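# Seat the rubber seal in the lid groove

## Task

Push the rubber seal down into the lid's groove so that it sits seated along the groove's entire loop, with no section left out.

## Robot and tools

Robot: two six-joint arms, left_arm and right_arm, each ending in a parallel two-finger gripper with a wrist camera. The fingers point along the gripper's +z axis and close along its y axis. end_effector_position is the point midway between the finger pads, roughly 1 cm short of the tips.

Frames: the scene frame has its origin at table-top height, centred between the nominal arm bases, +z up, +x out across the table, left_arm on the +y side (image left/right may differ). The calibrated bases are left_arm at (-0.024, +0.304, 0) m and right_arm at (+0.042, -0.259, 0) m, each turned only slightly about z. Hand positions, orientations (quat_wxyz) and wrist camera poses in results are given in that arm's own base frame. Fixed cameras and the table use the scene frame. Reported hand poses can be off by a few centimetres, worse at long reach.

The row: every command that moves the robot is made of rows of exactly 14 numbers, always covering both arms even if one stays still. Order: left_arm waist, shoulder, elbow, wrist pitch, wrist yaw, wrist roll, opening; then the same seven for right_arm. Joint numbers are absolute target angles in radians (the same values that Joint positions prints), not offsets. Stated ranges per arm: waist -2.618 to 3.054, shoulder 0.000 to 3.142, elbow 0.000 to 3.142, wrist pitch -1.571 to 1.571, wrist yaw -1.571 to 1.571, wrist roll -2.094 to 2.094. A target more than 0.059 rad beyond a limit (and farther out than the current angle) gets the call rejected; real limits may sit up to 0.059 rad either side, and a clipped joint is reported as "joint sent to its limit". Opening is an absolute command from -1 (closed) to +1 (fully open). To keep a gripper unchanged, repeat its current command; writing 0 means half-open, not 'no change'.

execute_actions(actions, cameras): actions is a list of actions; each action is a list of up to 15 rows, one per control step of 1/30 s; if fewer rows are given the final one is held to fill 15 steps (0.5 s). An empty list just fetches the state and images. Each step, a joint's target is kept within 0.339 rad of its measured angle for waist, shoulder and elbow and within 2.2 rad for the three wrist joints; if the targets would shift the gripper more than 200 mm, that arm's whole target is pulled back toward where it is. So big changes need several actions. To hold a joint steady, resend its Joint targets value.

move(target, speed, blend, opening_speed, blocking, cameras): target is one 14-number row or a list of up to 15 rows, all absolute joint angles plus openings. Joints of both arms are interpolated together, so the gripper path is curved, not straight, and nothing is avoided. speed is the peak rad/s of the joint with the longest travel (0.01 to 12.57, default 0.5), one value or one per target. blend (rad) rounds corners between listed targets. opening_speed (at least 0.2 per second on the -1..1 scale) closes or opens gradually; use a low value when squeezing something soft. blocking=false returns after about 0.5 s while the move continues; a new move then takes over from the running one. The result adds a "move:" line: done, off_target (resting more than 0.035 rad from target), moving, held, or fault, plus limits=held if steps were withheld. Neither done nor off_target tells you about contact. Faster motions strike harder; a target placed deeper past a surface presses harder.

wait(seconds 0 to 10) lets time run with the last commands held. stop brakes a running move. zoom_image(camera, region=[x0,y0,x1,y1] pixels, at most 504x504) magnifies part of the newest image of cam_high, cam_low, cam_left_wrist or cam_right_wrist (each 672x504). read_manual(section="licences") only returns licence texts. finished_scene(scene) closes the current scene given its integer number; it cannot be undone, so only call it once the seal stays fully seated without the robot touching it.

Result lines: Joint positions and Joint velocities have one block per arm in the joint order above, then the finger-pad gap in m (0.094 when fully open). Joint targets shows what joints are being driven toward now. Tool commands shows gripper commands. grip_measured is the measured opening on the command scale; it tracks the command even after touching, so contact is not visible there. grip_effort_nm is gripper motor effort (negative = closing) with offset and noise. Joint torques include gravity; the first three per arm wrap at ±28 N m. "joint command not followed" means the clearance check altered some steps. "within noise" means the arm is effectively still. MOTOR HOT appears at 75 °C; at 90 °C an OVER-TEMPERATURE FAULT folds that arm away for the rest of the scene.

Things to avoid: knocking the lid or seal off the table, dropping or releasing parts while they move, fast impacts, pressing hard into the table or lid, grippers touching or clamping each other, arms stretched out or straining against unreachable poses for long (heat), and arm stops of any kind. Press the seal with moderate, slow motions, working around the groove, and check with zoomed images before finishing.

Each tool is called after "Call:" by a JSON object that holds its "api" and its "payload", one argument or row to a line.

## Session

Call:
{"api": "execute_actions", "payload": {
  "actions": []
}}

Scene clock: 0.00 s.
left_arm: end_effector_position=(+0.4021, +0.0271, +0.1006) grip_measured=+1.000 grip_effort_nm=n/a end_effector_quat_wxyz=(+0.582, -0.046, +0.810, +0.057) | right_arm: end_effector_position=(+0.3943, -0.0125, +0.0922) grip_measured=+1.000 grip_effort_nm=n/a end_effector_quat_wxyz=(+0.584, +0.036, +0.810, -0.033)
Joint positions: left_arm=[0 1.566 0.391 0.849 -0.146 -0.008 0.094] | right_arm=[0.015 1.581 0.342 0.917 0.11 0.024 0.094]
Joint velocities: within noise
Joint torques (N m): no reading
Motor temperatures (°C): left_arm=[22 26 21 20 20 23 19] | right_arm=[21 32 23 21 21 20 18]
Heat: left arm: 26 °C; right arm: 32 °C.
Joint targets: left_arm=[0.000 1.558 0.399 0.853 -0.147 -0.008] | right_arm=[0.015 1.577 0.346 0.910 0.110 0.024]
Tool commands: left_gripper/opening=+1.0 right_gripper/opening=+1.0
camera_calibration:
cam_left_wrist: T_world_to_cam=[[0.151337, -0.98848, 0.00233978, -0.0407999], [-0.601019, -0.0938949, -0.7937, 0.369319], [0.784776, 0.11871, -0.608304, -0.151135], [0, 0, 0, 1]] pos_world=[0.346749, 0.0122884, 0.201288]
cam_right_wrist: T_world_to_cam=[[-0.110419, -0.993566, 0.0251705, 0.0221735], [-0.618035, 0.0488073, -0.784634, 0.362562], [0.778357, -0.102195, -0.619448, -0.149429], [0, 0, 0, 1]] pos_world=[0.342834, -0.0109357, 0.191356]

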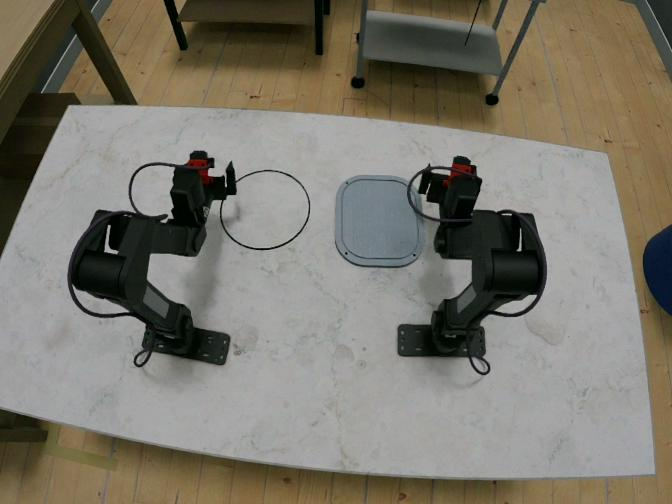

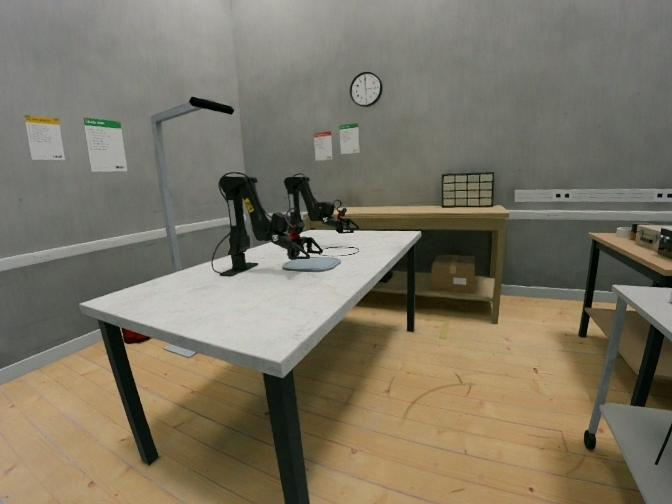

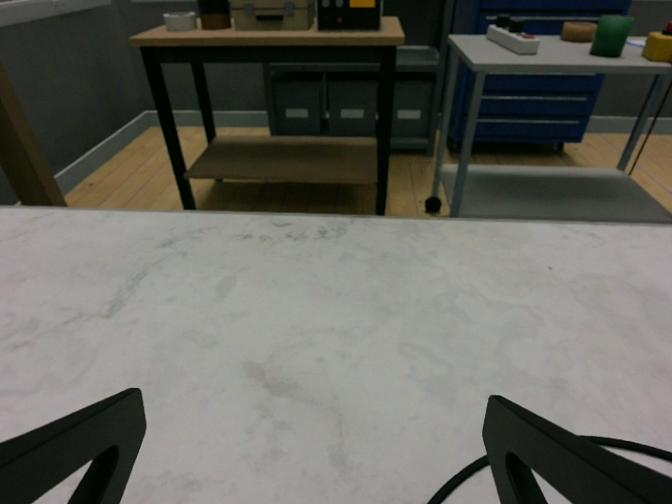

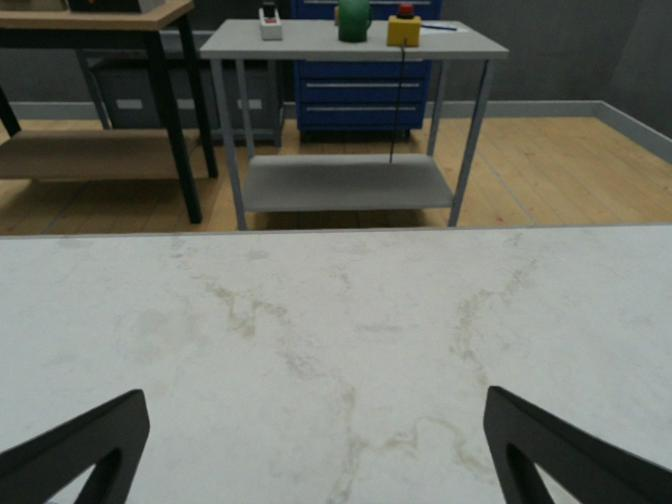

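Call:
{"api": "move", "payload": {
  "target": [0.4,1.558,0.399,0.853,-0.147,-0.008,1,0.768,2.323,2.15,-1.398,0,0.82,-0.5],
  "speed": 0.8,
  "cameras": ["cam_high","cam_right_wrist"]
}}

Call:
{"api": "zoom_image", "payload": {
  "camera": "cam_high",
  "region": [200, 150, 450, 290]
}}

Scene clock: 22.63 s.
left_arm: end_effector_position=(+0.3614, +0.1784, +0.1006) grip_measured=+1.000 grip_effort_nm=0.007 end_effector_quat_wxyz=(+0.559, -0.202, +0.786, +0.169) | right_arm: end_effector_position=(+0.3223, +0.3162, +0.0841) grip_measured=-0.498 grip_effort_nm=-0.095 end_effector_quat_wxyz=(+0.007, +0.014, +1.000, +0.006)
Joint positions: left_arm=[0.391 1.566 0.391 0.849 -0.146 -0.008 0.094] | right_arm=[0.775 2.297 2.123 -1.378 0.003 0.804 0.024]
Joint velocities: within noise
Joint torques (N m): left_arm=[0.62 -5.81 5.27 1.65 -0.02 -0.01] | right_arm=[-0.27 -10.22 8.23 -0.08 -0.04 0.07]
Motor temperatures (°C): left_arm=[22 28 23 25 20 23 19] | right_arm=[21 34 25 24 21 20 18]
Heat: left arm: 28 °C; right arm: 34 °C.
Joint targets: left_arm=[0.399 1.558 0.399 0.853 -0.147 -0.008] | right_arm=[0.772 2.324 2.149 -1.397 -0.001 0.812]
move: done
camera_calibration:
cam_right_wrist: T_world_to_cam=[[-0.0206303, -0.999767, 0.00627959, 0.31555], [-0.944571, 0.0215489, 0.327598, 0.316012], [-0.327657, 0.00082692, -0.944796, 0.286421], [0, 0, 0, 1]] pos_world=[0.398854, 0.30843, 0.165103]
Images, in order (width x height): cam_high 672x504, cam_right_wrist 672x504.

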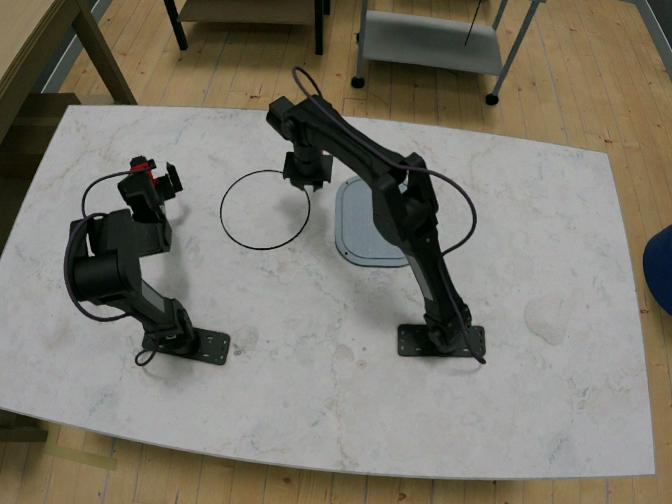

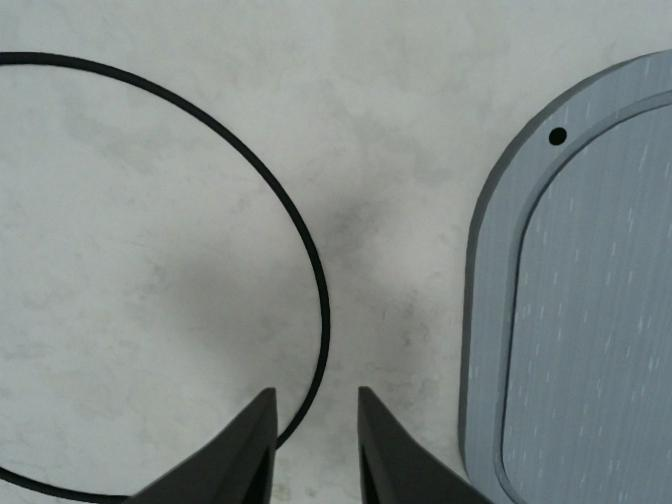

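Scaled by 2.016.

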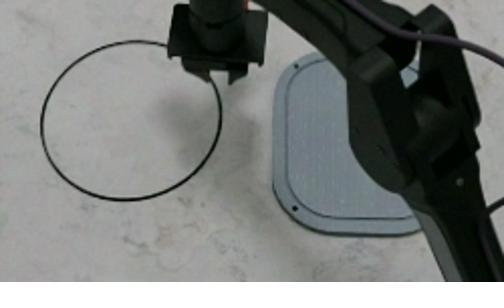

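Call:
{"api": "move", "payload": {
  "target": [
    [0.4,1.558,0.399,0.853,-0.147,-0.008,1,0.786,2.31,1.9,-1.17,0,0.82,-0.5],
    [0.4,1.558,0.399,0.853,-0.147,-0.008,1,0.786,2.335,1.845,-1.095,0,0.82,-0.5]
  ],
  "speed": 0.25,
  "cameras": ["cam_right_wrist"]
}}

Scene clock: 35.87 s.
left_arm: end_effector_position=(+0.3614, +0.1784, +0.1006) grip_measured=+1.000 grip_effort_nm=0.002 end_effector_quat_wxyz=(+0.559, -0.202, +0.786, +0.169) | right_arm: end_effector_position=(+0.3181, +0.3122, +0.0106) grip_measured=-0.498 grip_effort_nm=-0.110 end_effector_quat_wxyz=(+0.003, +0.019, +1.000, +0.001)
Joint positions: left_arm=[0.391 1.566 0.391 0.849 -0.146 -0.008 0.094] | right_arm=[0.775 2.313 1.856 -1.109 0.003 0.813 0.024]
Joint velocities: within noise
Joint torques (N m): left_arm=[0.61 -5.81 5.31 1.63 -0.02 0] | right_arm=[0.64 -10.66 5.03 0.23 -0.04 0.08]
Motor temperatures (°C): left_arm=[22 28 24 27 20 23 19] | right_arm=[21 36 25 23 21 20 18]
Heat: left arm: 28 °C; right arm: 36 °C.
Joint targets: left_arm=[0.399 1.558 0.399 0.853 -0.147 -0.008] | right_arm=[0.782 2.335 1.845 -1.094 0.000 0.821]
move: done
camera_calibration:
cam_right_wrist: T_world_to_cam=[[-0.0297686, -0.999428, 0.0160632, 0.314658], [-0.940999, 0.0334407, 0.336754, 0.331308], [-0.337098, -0.00509081, -0.941456, 0.22044], [0, 0, 0, 1]] pos_world=[0.395437, 0.304521, 0.0909107]
Images, in order (width x height): cam_right_wrist 672x504.

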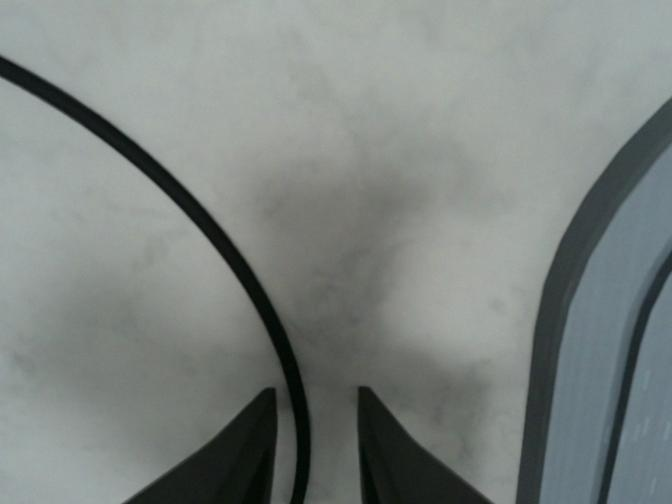

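Call:
{"api": "move", "payload": {
  "target": [
    [0.4,1.558,0.399,0.853,-0.147,-0.008,1,0.786,2.346,1.842,-1.09,0,0.82,-0.5],
    [0.4,1.558,0.399,0.853,-0.147,-0.008,1,0.786,2.346,1.842,-1.09,0,0.82,-0.98],
    [0.4,1.558,0.399,0.853,-0.147,-0.008,1,0.786,2.323,2.05,-1.3,0,0.82,-0.98]
  ],
  "speed": 0.25,
  "opening_speed": 0.4,
  "cameras": ["cam_right_wrist","cam_low"]
}}

Call:
{"api": "zoom_image", "payload": {
  "camera": "cam_low",
  "region": [260, 220, 400, 290]
}}

Scene clock: 45.07 s.
left_arm: end_effector_position=(+0.3614, +0.1784, +0.1006) grip_measured=+1.000 grip_effort_nm=0.002 end_effector_quat_wxyz=(+0.559, -0.202, +0.786, +0.169) | right_arm: end_effector_position=(+0.3216, +0.3156, +0.0509) grip_measured=-0.957 grip_effort_nm=-1.043 end_effector_quat_wxyz=(+0.000, +0.019, +1.000, -0.002)
Joint positions: left_arm=[0.391 1.566 0.391 0.849 -0.146 -0.008 0.094] | right_arm=[0.775 2.319 2.028 -1.283 0.003 0.813 0.002]
Joint velocities: within noise
Joint torques (N m): left_arm=[0.61 -5.78 5.3 1.65 -0.02 -0.01] | right_arm=[0.66 -12.19 7.92 -0.09 -0.04 0.06]
Motor temperatures (°C): left_arm=[22 28 24 27 20 23 19] | right_arm=[21 36 25 22 21 20 18]
Heat: left arm: 28 °C; right arm: 36 °C.
Joint targets: left_arm=[0.399 1.558 0.399 0.853 -0.147 -0.008] | right_arm=[0.782 2.323 2.051 -1.301 0.000 0.820]
move: done
camera_calibration:
cam_right_wrist: T_world_to_cam=[[-0.0296225, -0.999327, 0.0216308, 0.31711], [-0.939156, 0.0352346, 0.341679, 0.319476], [-0.342211, -0.0101933, -0.939568, 0.262709], [0, 0, 0, 1]] pos_world=[0.399334, 0.308318, 0.130815]
Images, in order (width x height): cam_low 672x504, cam_right_wrist 672x504.

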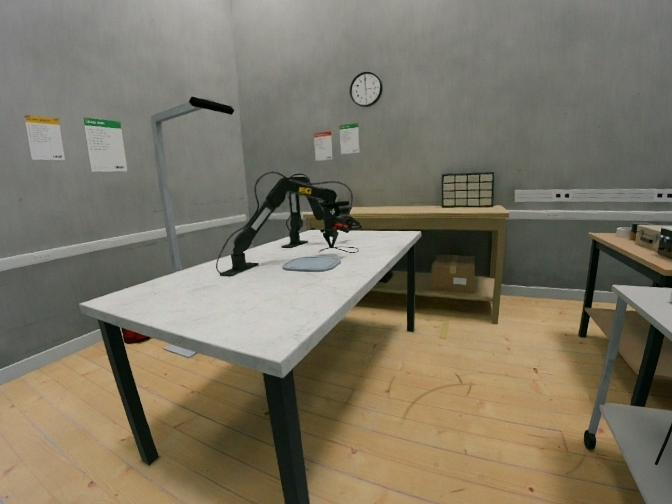

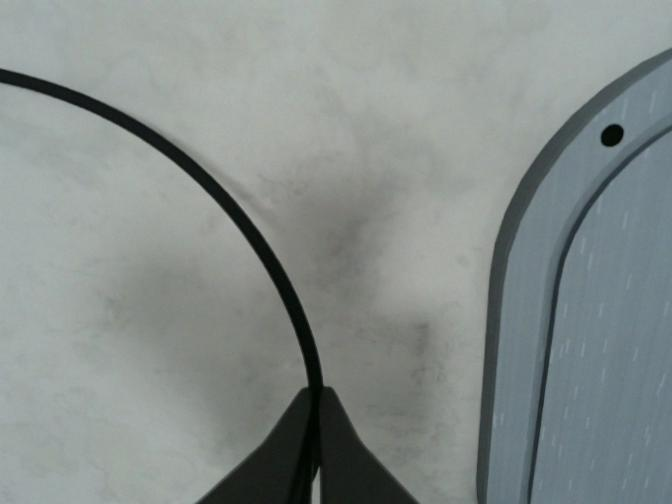

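Scaled by 3.600.

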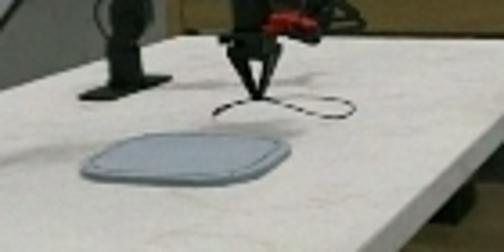

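Call:
{"api": "move", "payload": {
  "target": [
    [0.4,1.558,0.399,0.853,-0.147,-0.008,1,0.6,2.2,1.9,-1.28,0,0.62,-0.98],
    [0.4,1.558,0.399,0.853,-0.147,-0.008,1,0.188,1.71,1.241,-1.086,0,0.146,-0.98]
  ],
  "speed": 0.3,
  "cameras": ["cam_right_wrist","cam_high"]
}}

Call:
{"api": "zoom_image", "payload": {
  "camera": "cam_high",
  "region": [240, 150, 450, 290]
}}

Scene clock: 51.97 s.
left_arm: end_effector_position=(+0.3614, +0.1784, +0.1006) grip_measured=+1.000 grip_effort_nm=0.007 end_effector_quat_wxyz=(+0.559, -0.202, +0.786, +0.169) | right_arm: end_effector_position=(+0.2986, +0.0584, +0.0696) grip_measured=-0.957 grip_effort_nm=-1.048 end_effector_quat_wxyz=(-0.008, -0.020, +1.000, -0.002)
Joint positions: left_arm=[0.391 1.566 0.391 0.849 -0.146 -0.008 0.094] | right_arm=[0.19 1.738 1.253 -1.103 0.001 0.15 0.002]
Joint velocities: within noise
Joint torques (N m): left_arm=[0.62 -5.81 5.31 1.65 -0.01 0.01] | right_arm=[-0.5 -9.87 4.78 0.21 -0.02 -0.04]
Motor temperatures (°C): left_arm=[22 28 24 28 20 23 19] | right_arm=[21 37 25 22 21 20 19]
Heat: left arm: 28 °C; right arm: 37 °C.
Joint targets: left_arm=[0.399 1.558 0.399 0.853 -0.147 -0.008] | right_arm=[0.186 1.709 1.241 -1.086 0.000 0.145]
move: done
camera_calibration:
cam_right_wrist: T_world_to_cam=[[0.0488205, -0.998586, 0.0210511, 0.0355885], [-0.933368, -0.0381084, 0.356892, 0.302012], [-0.355585, -0.0370721, -0.933908, 0.274915], [0, 0, 0, 1]] pos_world=[0.377906, 0.0572391, 0.14821]
Images, in order (width x height): cam_high 672x504, cam_right_wrist 672x504.

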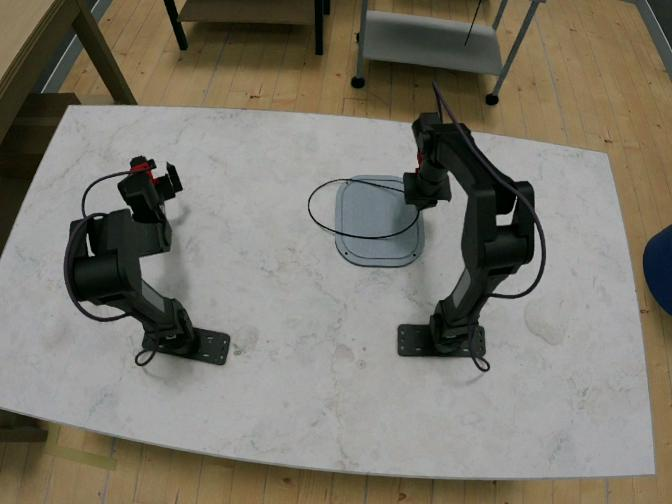

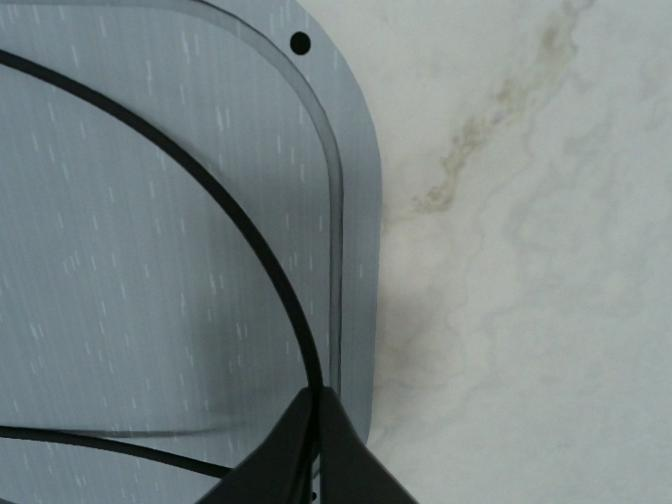

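Scaled by 2.400.

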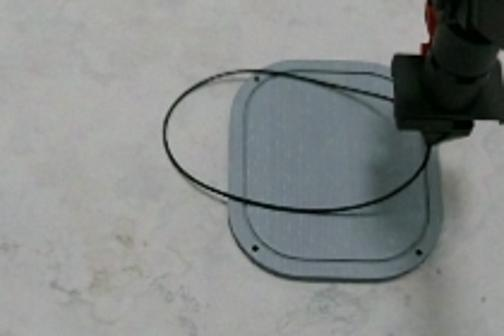

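Call:
{"api": "move", "payload": {
  "target": [
    [0.4,1.558,0.399,0.853,-0.147,-0.008,1,0.23,1.73,1.241,-1.086,0,0.14,-0.98],
    [0.4,1.558,0.399,0.853,-0.147,-0.008,1,0.17,1.77,1.16,-0.97,0,0.13,-0.98],
    [0.4,1.558,0.399,0.853,-0.147,-0.008,1,0.17,1.81,1.1,-0.88,0,0.13,-0.98]
  ],
  "speed": 0.2,
  "cameras": ["cam_right_wrist"]
}}

Call:
{"api": "zoom_image", "payload": {
  "camera": "cam_right_wrist",
  "region": [200, 230, 420, 450]
}}

Scene clock: 63.13 s.
left_arm: end_effector_position=(+0.3614, +0.1784, +0.1006) grip_measured=+1.000 grip_effort_nm=0.002 end_effector_quat_wxyz=(+0.559, -0.202, +0.786, +0.169) | right_arm: end_effector_position=(+0.2953, +0.0554, +0.0202) grip_measured=-0.957 grip_effort_nm=-1.053 end_effector_quat_wxyz=(-0.012, -0.024, +1.000, -0.002)
Joint positions: left_arm=[0.391 1.566 0.391 0.849 -0.146 -0.008 0.094] | right_arm=[0.183 1.794 1.114 -0.915 0.001 0.135 0.002]
Joint velocities: within noise
Joint torques (N m): left_arm=[0.59 -5.82 5.29 1.65 -0.02 -0.01] | right_arm=[-0.7 -6.27 4.52 0.38 -0.02 -0.05]
Motor temperatures (°C): left_arm=[22 28 24 29 20 23 19] | right_arm=[21 37 25 22 21 20 19]
Heat: left arm: 29 °C; right arm: 37 °C.
Joint targets: left_arm=[0.399 1.558 0.399 0.853 -0.147 -0.008] | right_arm=[0.175 1.810 1.101 -0.880 0.001 0.131]
move: done
camera_calibration:
cam_right_wrist: T_world_to_cam=[[0.0566921, -0.998155, 0.0217326, 0.0314336], [-0.930277, -0.0449094, 0.3641, 0.315758], [-0.362452, -0.0408589, -0.931106, 0.229683], [0, 0, 0, 1]] pos_world=[0.375209, 0.0549407, 0.0982092]
Images, in order (width x height): cam_right_wrist 672x504.

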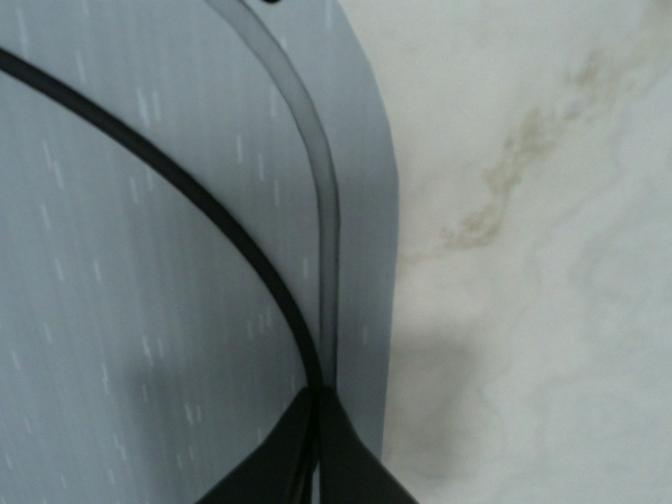

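Scaled by 2.291.

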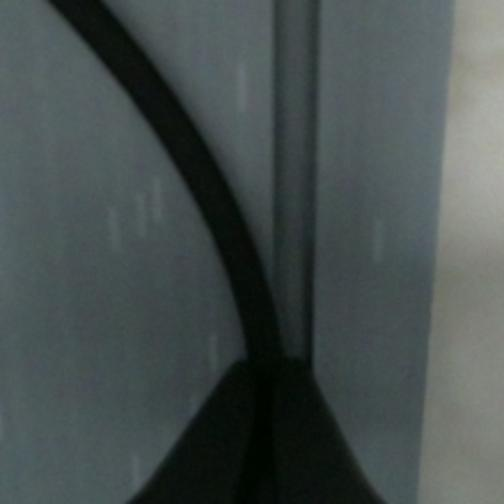

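Call:
{"api": "move", "payload": {
  "target": [
    [0.4,1.558,0.399,0.853,-0.147,-0.008,1,0.2,1.73,1.16,-1.0,0,0.14,-0.98],
    [0.4,1.558,0.399,0.853,-0.147,-0.008,1,0.158,1.75,1.16,-0.97,0,0.13,-0.98],
    [0.4,1.558,0.399,0.853,-0.147,-0.008,1,0.158,1.81,1.1,-0.87,0,0.13,-0.98]
  ],
  "speed": 0.2,
  "cameras": ["cam_right_wrist"]
}}

Call:
{"api": "zoom_image", "payload": {
  "camera": "cam_right_wrist",
  "region": [200, 230, 420, 450]
}}

Scene clock: 68.50 s.
left_arm: end_effector_position=(+0.3614, +0.1784, +0.1006) grip_measured=+1.000 grip_effort_nm=0.007 end_effector_quat_wxyz=(+0.559, -0.202, +0.786, +0.169) | right_arm: end_effector_position=(+0.2990, +0.0509, +0.0198) grip_measured=-0.957 grip_effort_nm=-1.048 end_effector_quat_wxyz=(-0.006, -0.015, +1.000, -0.001)
Joint positions: left_arm=[0.391 1.566 0.391 0.849 -0.146 -0.008 0.094] | right_arm=[0.166 1.794 1.112 -0.901 0.001 0.135 0.002]
Joint velocities: within noise
Joint torques (N m): left_arm=[0.73 -5.79 5.31 1.63 -0.02 -0.01] | right_arm=[-0.72 -6.42 4.51 0.36 -0.02 -0.05]
Motor temperatures (°C): left_arm=[22 28 24 29 20 23 19] | right_arm=[21 36 25 22 21 20 19]
Heat: left arm: 29 °C; right arm: 36 °C.
Joint targets: left_arm=[0.400 1.558 0.399 0.853 -0.147 -0.008] | right_arm=[0.159 1.810 1.099 -0.871 0.000 0.131]
move: done
camera_calibration:
cam_right_wrist: T_world_to_cam=[[0.0395731, -0.999012, 0.0202412, 0.031932], [-0.935265, -0.0299022, 0.352683, 0.32018], [-0.351729, -0.0328877, -0.935524, 0.226909], [0, 0, 0, 1]] pos_world=[0.378, 0.048937, 0.0987107]
Images, in order (width x height): cam_right_wrist 672x504.

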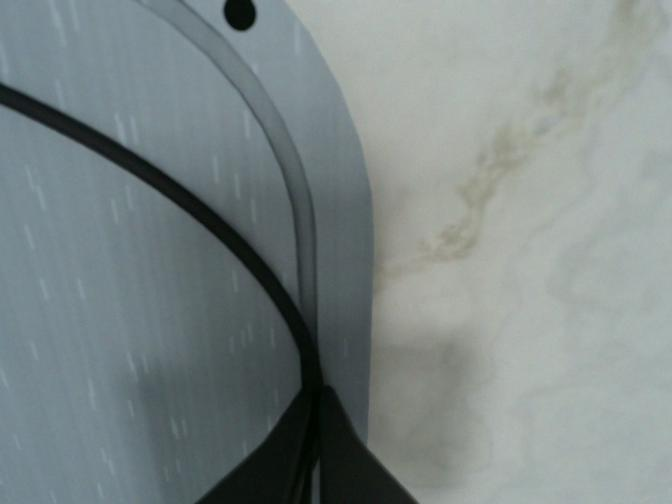

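Scaled by 2.291.

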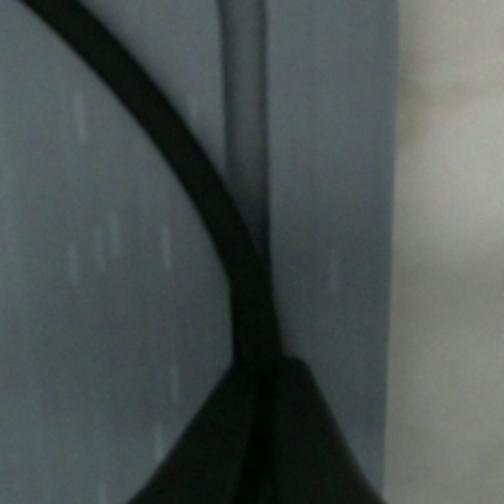

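Call:
{"api": "move", "payload": {
  "target": [
    [0.4,1.558,0.399,0.853,-0.147,-0.008,1,0.158,1.81,1.1,-0.87,0,0.13,-0.75],
    [0.4,1.558,0.399,0.853,-0.147,-0.008,1,0.158,1.68,1.15,-1.03,0,0.13,-0.75]
  ],
  "speed": 0.25,
  "opening_speed": 0.3,
  "cameras": ["cam_right_wrist"]
}}

Call:
{"api": "zoom_image", "payload": {
  "camera": "cam_right_wrist",
  "region": [200, 230, 420, 450]
}}

Scene clock: 73.47 s.
left_arm: end_effector_position=(+0.3614, +0.1784, +0.1006) grip_measured=+1.000 grip_effort_nm=0.002 end_effector_quat_wxyz=(+0.559, -0.202, +0.786, +0.169) | right_arm: end_effector_position=(+0.2836, +0.0517, +0.0495) grip_measured=-0.752 grip_effort_nm=0.081 end_effector_quat_wxyz=(-0.010, -0.019, +1.000, +0.003)
Joint positions: left_arm=[0.391 1.566 0.391 0.849 -0.146 -0.008 0.094] | right_arm=[0.172 1.702 1.129 -1.016 -0.008 0.133 0.012]
Joint velocities: within noise
Joint torques (N m): left_arm=[0.7 -5.83 5.31 1.63 -0.02 0.01] | right_arm=[-0.77 -8.88 7.56 -0.1 0.08 -0.04]
Motor temperatures (°C): left_arm=[22 28 24 29 20 23 19] | right_arm=[21 36 25 22 21 20 19]
Heat: left arm: 29 °C; right arm: 36 °C.
Joint targets: left_arm=[0.400 1.558 0.399 0.853 -0.147 -0.008] | right_arm=[0.164 1.680 1.150 -1.030 0.000 0.129]
move: done
camera_calibration:
cam_right_wrist: T_world_to_cam=[[0.0472239, -0.998813, 0.0118992, 0.0310121], [-0.932296, -0.0397961, 0.3595, 0.294612], [-0.3586, -0.0280705, -0.933069, 0.25098], [0, 0, 0, 1]] pos_world=[0.363202, 0.0497448, 0.1279]
Images, in order (width x height): cam_right_wrist 672x504.

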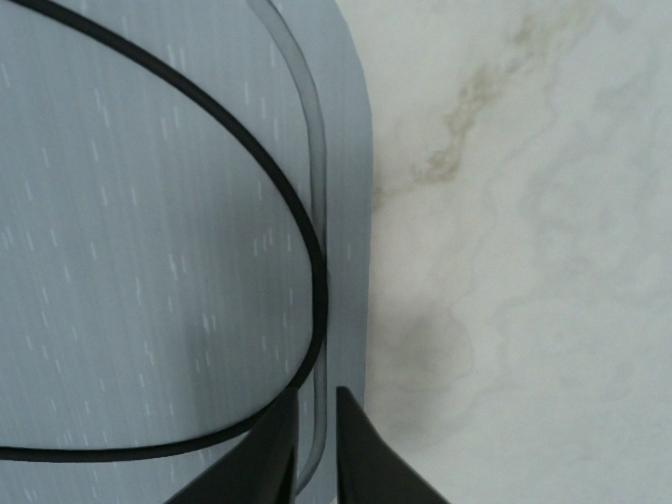

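Scaled by 2.291.

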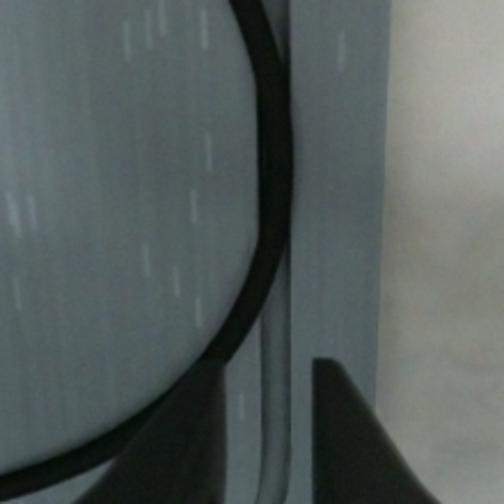

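Call:
{"api": "move", "payload": {
  "target": [
    [0.4,1.558,0.399,0.853,-0.147,-0.008,1,0.22,1.68,1.2,-1.05,0,-1.0,-1],
    [0.4,1.558,0.399,0.853,-0.147,-0.008,1,0.164,1.69,1.19,-0.95,0,-1.44,-1],
    [0.4,1.558,0.399,0.853,-0.147,-0.008,1,0.164,1.832,1.085,-0.835,0,-1.44,-1]
  ],
  "speed": 0.4,
  "cameras": ["cam_right_wrist"]
}}

Call:
{"api": "zoom_image", "payload": {
  "camera": "cam_right_wrist",
  "region": [100, 250, 500, 450]
}}

Scene clock: 83.87 s.
left_arm: end_effector_position=(+0.3614, +0.1784, +0.1006) grip_measured=+1.000 grip_effort_nm=0.002 end_effector_quat_wxyz=(+0.559, -0.202, +0.786, +0.169) | right_arm: end_effector_position=(+0.3081, +0.0524, +0.0196) grip_measured=-0.988 grip_effort_nm=-0.691 end_effector_quat_wxyz=(-0.006, +0.716, -0.698, +0.010)
Joint positions: left_arm=[0.391 1.566 0.391 0.849 -0.146 -0.008 0.094] | right_arm=[0.17 1.797 1.115 -0.867 0.009 -1.425 0.001]
Joint velocities: within noise
Joint torques (N m): left_arm=[0.7 -5.83 5.26 1.66 -0.01 0.01] | right_arm=[-0.73 -5.15 3.11 0.44 0.01 -0.06]
Motor temperatures (°C): left_arm=[22 28 24 30 20 23 19] | right_arm=[21 36 26 22 21 20 19]
Heat: left arm: 30 °C; right arm: 36 °C.
Joint targets: left_arm=[0.400 1.558 0.399 0.853 -0.147 -0.008] | right_arm=[0.163 1.831 1.084 -0.835 0.010 -1.432]
move: done
camera_calibration:
cam_right_wrist: T_world_to_cam=[[0.998635, 0.0332388, 0.0402907, -0.316902], [0.0172307, -0.937846, 0.346624, 0.0830758], [0.0493078, -0.345456, -0.937139, 0.122887], [0, 0, 0, 1]] pos_world=[0.308978, 0.130898, 0.099134]
Images, in order (width x height): cam_right_wrist 672x504.

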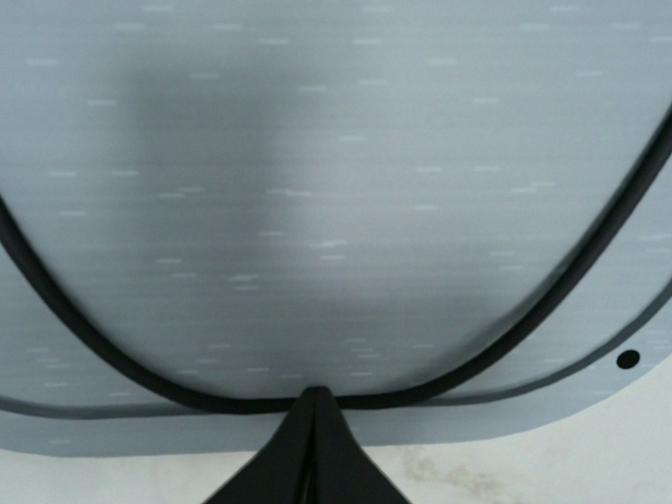

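Scaled by 1.260.

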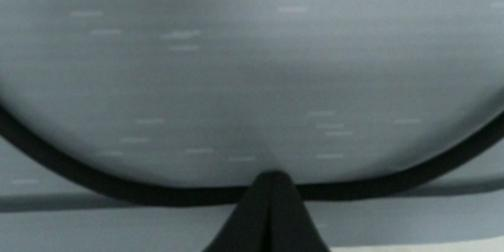

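Call:
{"api": "move", "payload": {
  "target": [
    [0.4,1.558,0.399,0.853,-0.147,-0.008,1,0.164,1.65,1.25,-1.1,0,-1.44,-1],
    [0.4,1.558,0.399,0.853,-0.147,-0.008,1,-0.35,1.6,1.3,-1.25,0,-1.44,-1]
  ],
  "speed": 0.6,
  "cameras": ["cam_high"]
}}

Call:
{"api": "zoom_image", "payload": {
  "camera": "cam_high",
  "region": [290, 150, 440, 290]
}}

Scene clock: 89.77 s.
left_arm: end_effector_position=(+0.3614, +0.1784, +0.1006) grip_measured=+1.000 grip_effort_nm=0.007 end_effector_quat_wxyz=(+0.559, -0.202, +0.786, +0.169) | right_arm: end_effector_position=(+0.2640, -0.1001, +0.1064) grip_measured=-0.988 grip_effort_nm=-0.691 end_effector_quat_wxyz=(-0.007, -0.511, +0.860, +0.001)
Joint positions: left_arm=[0.391 1.566 0.391 0.849 -0.146 -0.008 0.094] | right_arm=[-0.36 1.626 1.276 -1.232 0.009 -1.433 0.001]
Joint velocities: within noise
Joint torques (N m): left_arm=[0.7 -5.79 5.27 1.63 -0.02 0.01] | right_arm=[-0.05 -8.68 8.06 -0.1 -0.11 -0.06]
Motor temperatures (°C): left_arm=[22 28 24 30 20 23 19] | right_arm=[21 36 26 22 21 20 19]
Heat: left arm: 30 °C; right arm: 36 °C.
Joint targets: left_arm=[0.400 1.558 0.399 0.853 -0.147 -0.008] | right_arm=[-0.360 1.600 1.300 -1.251 0.000 -1.439]
move: done
Images, in order (width x height): cam_high 672x504.

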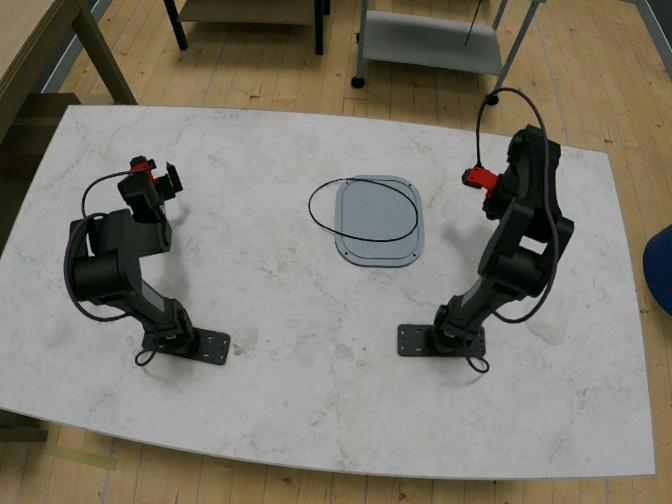

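Scaled by 3.360.

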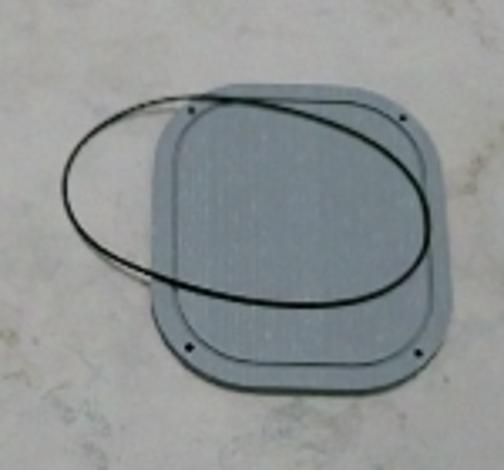

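Call:
{"api": "move", "payload": {
  "target": [-0.4985,2.315,2.135,-1.391,0,-0.546,-0.5,-0.35,1.6,1.3,-1.25,0,-1.44,-1],
  "speed": 0.8,
  "cameras": ["cam_left_wrist"]
}}

Scene clock: 99.13 s.
left_arm: end_effector_position=(+0.3948, -0.2140, +0.0807) grip_measured=-0.497 grip_effort_nm=-0.134 end_effector_quat_wxyz=(+0.006, -0.020, +1.000, -0.002) | right_arm: end_effector_position=(+0.2640, -0.1001, +0.1064) grip_measured=-0.988 grip_effort_nm=-0.686 end_effector_quat_wxyz=(-0.007, -0.511, +0.860, +0.001)
Joint positions: left_arm=[-0.5 2.291 2.1 -1.366 -0.002 -0.54 0.024] | right_arm=[-0.36 1.626 1.276 -1.232 0.009 -1.433 0.001]
Joint velocities: within noise
Joint torques (N m): left_arm=[0.44 -10.07 8.05 -0.13 0.03 -0.03] | right_arm=[0.85 -8.66 8.03 -0.09 -0.1 -0.08]
Motor temperatures (°C): left_arm=[22 29 25 29 20 23 19] | right_arm=[21 36 26 22 21 20 19]
Heat: left arm: 29 °C; right arm: 36 °C.
Joint targets: left_arm=[-0.494 2.316 2.134 -1.389 0.000 -0.546] | right_arm=[-0.351 1.600 1.300 -1.249 0.000 -1.440]
move: done
camera_calibration:
cam_left_wrist: T_world_to_cam=[[0.0829735, -0.996516, 0.00840558, -0.253181], [-0.946362, -0.0761489, 0.314006, 0.377305], [-0.312272, -0.0340089, -0.949384, 0.299105], [0, 0, 0, 1]] pos_world=[0.471476, -0.213396, 0.167617]
Images, in order (width x height): cam_left_wrist 672x504.

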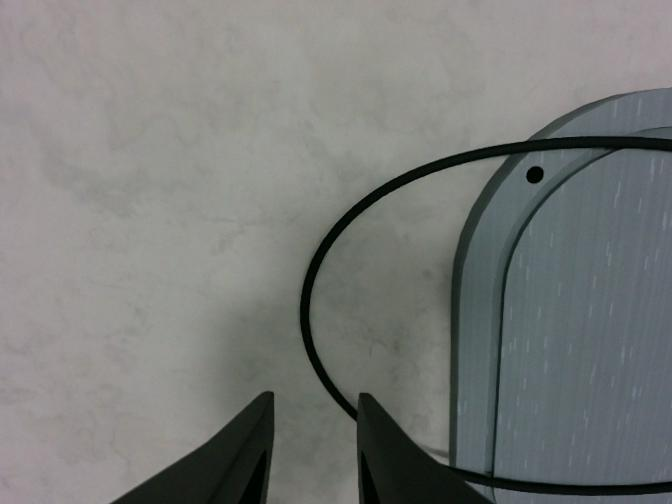

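Call:
{"api": "move", "payload": {
  "target": [
    [-0.485,2.31,1.9,-1.17,0,-0.54,-0.5,-0.35,1.6,1.3,-1.25,0,-1.44,-1]
  ],
  "speed": 0.3,
  "cameras": ["cam_left_wrist"]
}}

Scene clock: 105.90 s.
left_arm: end_effector_position=(+0.3886, -0.2106, +0.0332) grip_measured=-0.497 grip_effort_nm=-0.134 end_effector_quat_wxyz=(-0.003, -0.020, +1.000, +0.003) | right_arm: end_effector_position=(+0.2642, -0.0997, +0.1064) grip_measured=-0.988 grip_effort_nm=-0.691 end_effector_quat_wxyz=(-0.007, -0.512, +0.859, +0.001)
Joint positions: left_arm=[-0.5 2.291 1.911 -1.197 -0.002 -0.54 0.024] | right_arm=[-0.359 1.626 1.276 -1.232 0.009 -1.433 0.001]
Joint velocities: within noise
Joint torques (N m): left_arm=[0.92 -10.58 4.33 0.36 0.03 0.02] | right_arm=[0.73 -8.68 8.06 -0.09 -0.11 -0.07]
Motor temperatures (°C): left_arm=[22 30 25 27 20 23 19] | right_arm=[21 36 26 22 21 20 19]
Heat: left arm: 30 °C; right arm: 36 °C.
Joint targets: left_arm=[-0.489 2.310 1.900 -1.170 0.000 -0.540] | right_arm=[-0.351 1.600 1.300 -1.250 0.000 -1.440]
move: done
camera_calibration:
cam_left_wrist: T_world_to_cam=[[0.0830456, -0.996543, -0.00250144, -0.248566], [-0.940736, -0.0792227, 0.329758, 0.383127], [-0.328816, -0.0250317, -0.944062, 0.260301], [0, 0, 0, 1]] pos_world=[0.466655, -0.210839, 0.118779]
Images, in order (width x height): cam_left_wrist 672x504.

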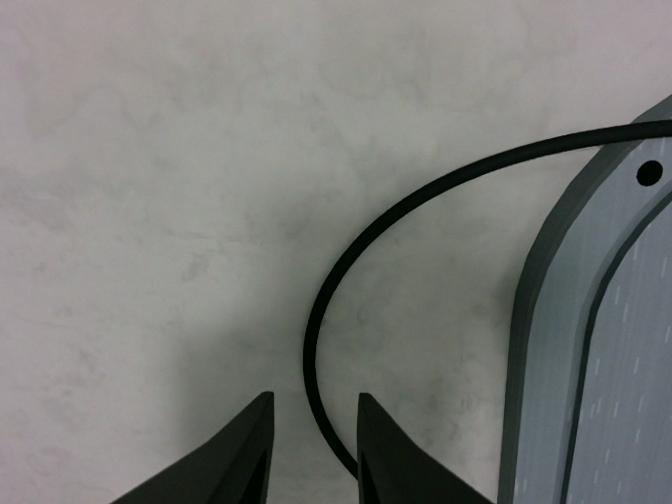

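Call:
{"api": "move", "payload": {
  "target": [
    [-0.487,2.337,1.85,-1.095,0,-0.54,-0.5,-0.35,1.6,1.3,-1.25,0,-1.44,-1],
    [-0.487,2.345,1.842,-1.085,0,-0.54,-0.5,-0.35,1.6,1.3,-1.25,0,-1.44,-1]
  ],
  "speed": 0.25,
  "cameras": ["cam_left_wrist"]
}}

Scene clock: 111.33 s.
left_arm: end_effector_position=(+0.3919, -0.2093, +0.0106) grip_measured=-0.497 grip_effort_nm=-0.134 end_effector_quat_wxyz=(-0.001, -0.023, +1.000, +0.002) | right_arm: end_effector_position=(+0.2642, -0.0997, +0.1064) grip_measured=-0.988 grip_effort_nm=-0.691 end_effector_quat_wxyz=(-0.007, -0.512, +0.859, +0.001)
Joint positions: left_arm=[-0.494 2.316 1.862 -1.121 -0.002 -0.54 0.024] | right_arm=[-0.359 1.626 1.276 -1.232 0.009 -1.433 0.001]
Joint velocities: within noise
Joint torques (N m): left_arm=[0.65 -9.73 3.73 0.44 0.04 0] | right_arm=[0.79 -8.7 8.01 -0.09 -0.1 -0.08]
Motor temperatures (°C): left_arm=[22 30 24 26 20 23 19] | right_arm=[21 36 27 22 21 20 19]
Heat: left arm: 30 °C; right arm: 36 °C.
Joint targets: left_arm=[-0.486 2.345 1.843 -1.085 0.000 -0.540] | right_arm=[-0.350 1.600 1.300 -1.250 0.000 -1.440]
move: off_target (left_arm); left_arm: the wrist pitch is farthest, 0.036 rad from its target
camera_calibration:
cam_left_wrist: T_world_to_cam=[[0.0891182, -0.996021, -0.000848732, -0.249872], [-0.941108, -0.0844839, 0.327382, 0.392879], [-0.326151, -0.028377, -0.944892, 0.238354], [0, 0, 0, 1]] pos_world=[0.469749, -0.208922, 0.0963852]
Images, in order (width x height): cam_left_wrist 672x504.

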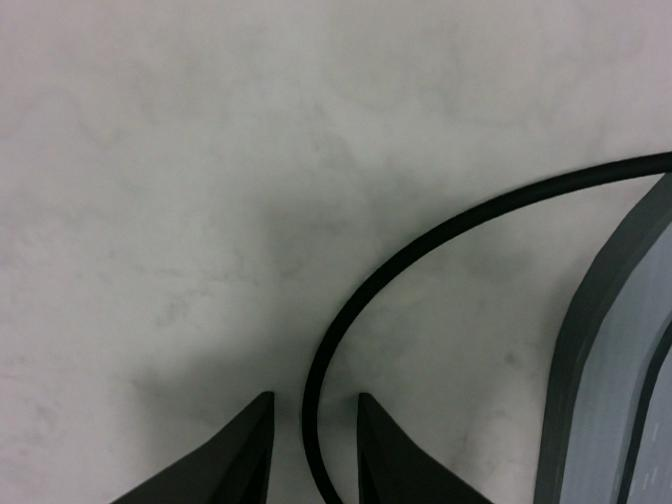

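Call:
{"api": "move", "payload": {
  "target": [
    [-0.487,2.345,1.842,-1.085,0,-0.54,-0.5,-0.35,1.6,1.3,-1.25,0,-1.44,-1],
    [-0.487,2.345,1.842,-1.085,0,-0.54,-0.98,-0.35,1.6,1.3,-1.25,0,-1.44,-1],
    [-0.487,2.32,2.0,-1.25,0,-0.54,-0.98,-0.35,1.6,1.3,-1.25,0,-1.44,-1],
    [-0.681,2.455,2.23,-1.345,0,-0.826,-0.98,-0.35,1.6,1.3,-1.25,0,-1.44,-1]
  ],
  "speed": 0.25,
  "opening_speed": 0.5,
  "cameras": ["cam_high","cam_left_wrist"]
}}

Call:
{"api": "zoom_image", "payload": {
  "camera": "cam_high",
  "region": [290, 150, 440, 290]
}}

Scene clock: 123.30 s.
left_arm: end_effector_position=(+0.3711, -0.2979, +0.0444) grip_measured=-0.957 grip_effort_nm=-1.023 end_effector_quat_wxyz=(+0.007, -0.071, +0.997, -0.005) | right_arm: end_effector_position=(+0.2642, -0.0997, +0.1064) grip_measured=-0.988 grip_effort_nm=-0.681 end_effector_quat_wxyz=(-0.007, -0.512, +0.859, +0.001)
Joint positions: left_arm=[-0.679 2.43 2.196 -1.322 -0.002 -0.821 0.002] | right_arm=[-0.359 1.626 1.276 -1.232 0.009 -1.434 0.001]
Joint velocities: within noise
Joint torques (N m): left_arm=[-0.27 -10.88 8.05 -0.14 0.03 -0.07] | right_arm=[0.77 -8.68 8.02 -0.1 -0.11 -0.07]
Motor temperatures (°C): left_arm=[22 30 24 25 20 23 19] | right_arm=[21 36 27 22 21 20 19]
Heat: left arm: 30 °C; right arm: 36 °C.
Joint targets: left_arm=[-0.682 2.455 2.230 -1.345 0.000 -0.827] | right_arm=[-0.350 1.600 1.300 -1.250 0.000 -1.441]
move: done; target 2's new numbers were sent with left_arm's wrist pitch 0.036 rad from that target
camera_calibration:
cam_left_wrist: T_world_to_cam=[[0.183224, -0.982974, 0.0138327, -0.367816], [-0.934174, -0.169711, 0.313874, 0.327369], [-0.306182, -0.0704315, -0.949364, 0.241201], [0, 0, 0, 1]] pos_world=[0.447064, -0.289008, 0.131323]
Images, in order (width x height): cam_high 672x504, cam_left_wrist 672x504.

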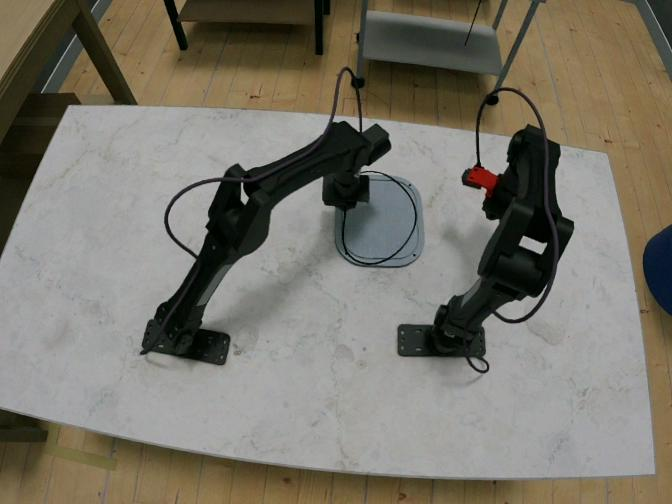

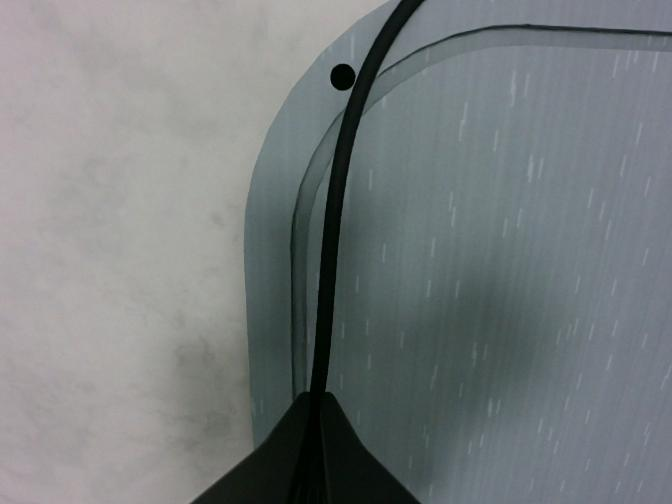

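Scaled by 3.360.

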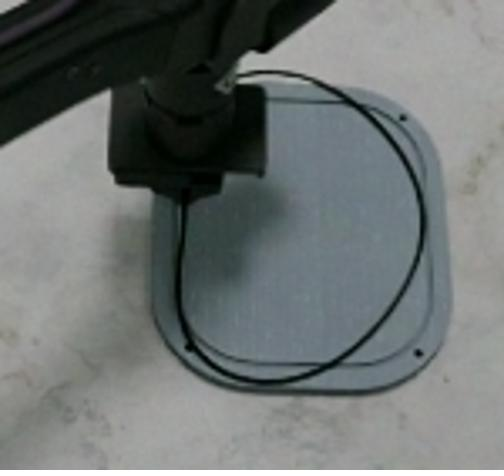

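Call:
{"api": "move", "payload": {
  "target": [
    [-0.72,2.455,2.21,-1.345,0,-0.826,-0.98,-0.35,1.6,1.3,-1.25,0,-1.44,-1],
    [-0.673,2.455,2.18,-1.3,0,-0.82,-0.98,-0.35,1.6,1.3,-1.25,0,-1.44,-1],
    [-0.673,2.465,2.093,-1.21,0,-0.82,-0.98,-0.35,1.6,1.3,-1.25,0,-1.44,-1]
  ],
  "speed": 0.2,
  "cameras": ["cam_left_wrist"]
}}

Call:
{"api": "zoom_image", "payload": {
  "camera": "cam_left_wrist",
  "region": [200, 230, 420, 450]
}}

Scene clock: 130.00 s.
left_arm: end_effector_position=(+0.3717, -0.2889, +0.0223) grip_measured=-0.957 grip_effort_nm=-1.028 end_effector_quat_wxyz=(-0.002, -0.079, +0.997, +0.002) | right_arm: end_effector_position=(+0.2642, -0.0997, +0.1064) grip_measured=-0.988 grip_effort_nm=-0.686 end_effector_quat_wxyz=(-0.007, -0.512, +0.859, +0.001)
Joint positions: left_arm=[-0.662 2.436 2.119 -1.26 0.001 -0.821 0.002] | right_arm=[-0.359 1.626 1.276 -1.232 0.009 -1.434 0.001]
Joint velocities: within noise
Joint torques (N m): left_arm=[0.17 -10.69 3.15 0.61 0 0.02] | right_arm=[0.79 -8.66 7.99 -0.09 -0.11 -0.06]
Motor temperatures (°C): left_arm=[22 32 25 25 20 23 19] | right_arm=[21 36 27 22 21 20 19]
Heat: left arm: 32 °C; right arm: 36 °C.
Joint targets: left_arm=[-0.661 2.464 2.093 -1.210 0.001 -0.819] | right_arm=[-0.350 1.600 1.300 -1.250 0.000 -1.440]
move: off_target (left_arm); left_arm: the wrist pitch is farthest, 0.050 rad from its target
camera_calibration:
cam_left_wrist: T_world_to_cam=[[0.199912, -0.979814, -0.000475067, -0.363843], [-0.925111, -0.188911, 0.329368, 0.327241], [-0.322809, -0.0654051, -0.944202, 0.228593], [0, 0, 0, 1]] pos_world=[0.449262, -0.279728, 0.107882]
Images, in order (width x height): cam_left_wrist 672x504.

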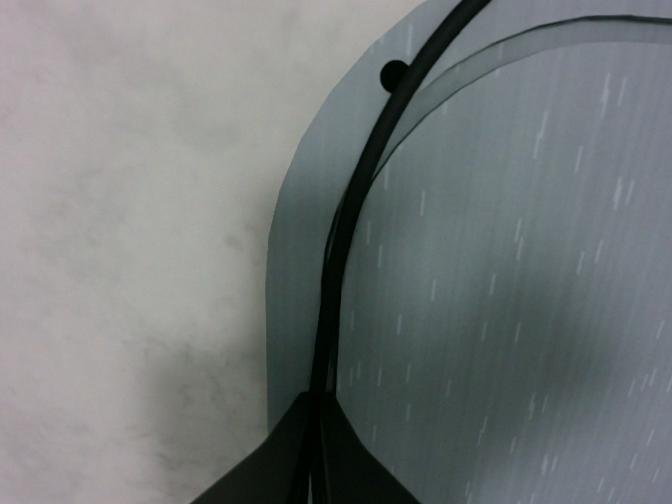

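Scaled by 2.291.

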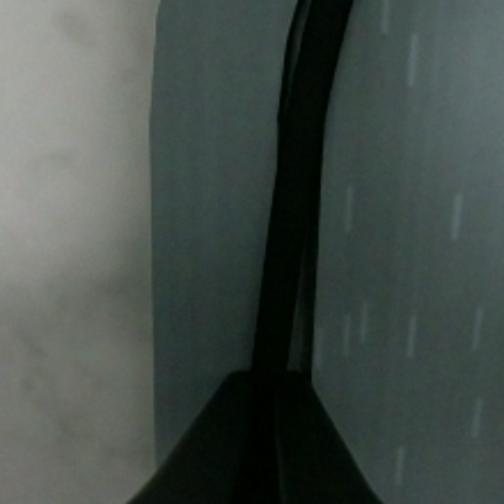

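Call:
{"api": "move", "payload": {
  "target": [
    [-0.673,2.42,2.16,-1.3,0,-0.82,-0.98,-0.35,1.6,1.3,-1.25,0,-1.44,-1],
    [-0.73,2.44,2.16,-1.28,0,-0.82,-0.98,-0.35,1.6,1.3,-1.25,0,-1.44,-1],
    [-0.686,2.45,2.16,-1.27,0,-0.82,-0.98,-0.35,1.6,1.3,-1.25,0,-1.44,-1],
    [-0.686,2.47,2.09,-1.205,0,-0.82,-0.98,-0.35,1.6,1.3,-1.25,0,-1.44,-1]
  ],
  "speed": 0.2,
  "cameras": ["cam_left_wrist"]
}}

Call:
{"api": "zoom_image", "payload": {
  "camera": "cam_left_wrist",
  "region": [200, 230, 420, 450]
}}

Scene clock: 136.23 s.
left_arm: end_effector_position=(+0.3658, -0.2975, +0.0219) grip_measured=-0.957 grip_effort_nm=-1.023 end_effector_quat_wxyz=(-0.002, -0.073, +0.997, +0.000) | right_arm: end_effector_position=(+0.2642, -0.0997, +0.1064) grip_measured=-0.988 grip_effort_nm=-0.681 end_effector_quat_wxyz=(-0.007, -0.512, +0.859, +0.001)
Joint positions: left_arm=[-0.684 2.436 2.118 -1.256 0.002 -0.83 0.002] | right_arm=[-0.359 1.626 1.276 -1.232 0.009 -1.434 0.001]
Joint velocities: within noise
Joint torques (N m): left_arm=[-0.02 -10.14 2.97 0.6 -0.02 0.01] | right_arm=[0.8 -8.66 8.03 -0.09 -0.1 -0.07]
Motor temperatures (°C): left_arm=[22 33 24 25 20 23 20] | right_arm=[21 36 27 22 21 20 19]
Heat: left arm: 33 °C; right arm: 36 °C.
Joint targets: left_arm=[-0.685 2.470 2.089 -1.206 -0.001 -0.829] | right_arm=[-0.350 1.600 1.300 -1.250 0.000 -1.440]
move: off_target (left_arm); left_arm: the wrist pitch is farthest, 0.051 rad from its target
camera_calibration:
cam_left_wrist: T_world_to_cam=[[0.187863, -0.982191, 0.00275876, -0.367473], [-0.927827, -0.176541, 0.328588, 0.324969], [-0.32225, -0.0642891, -0.944469, 0.225899], [0, 0, 0, 1]] pos_world=[0.443346, -0.289036, 0.107587]
Images, in order (width x height): cam_left_wrist 672x504.

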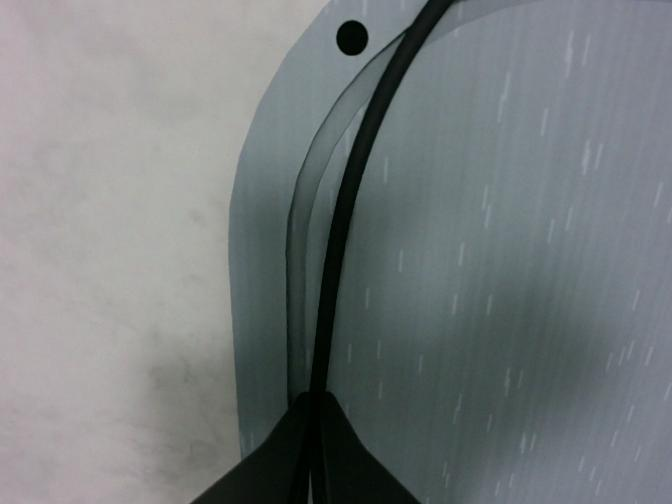

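Scaled by 2.291.

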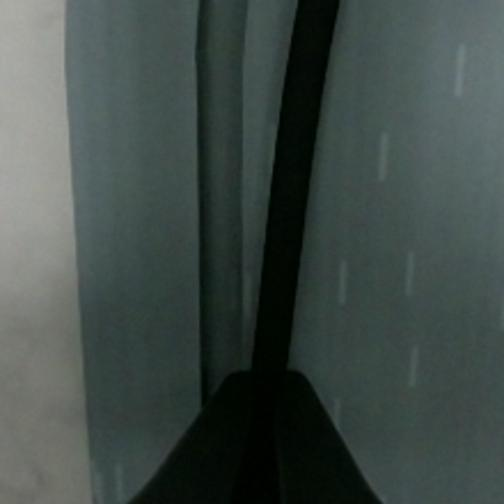

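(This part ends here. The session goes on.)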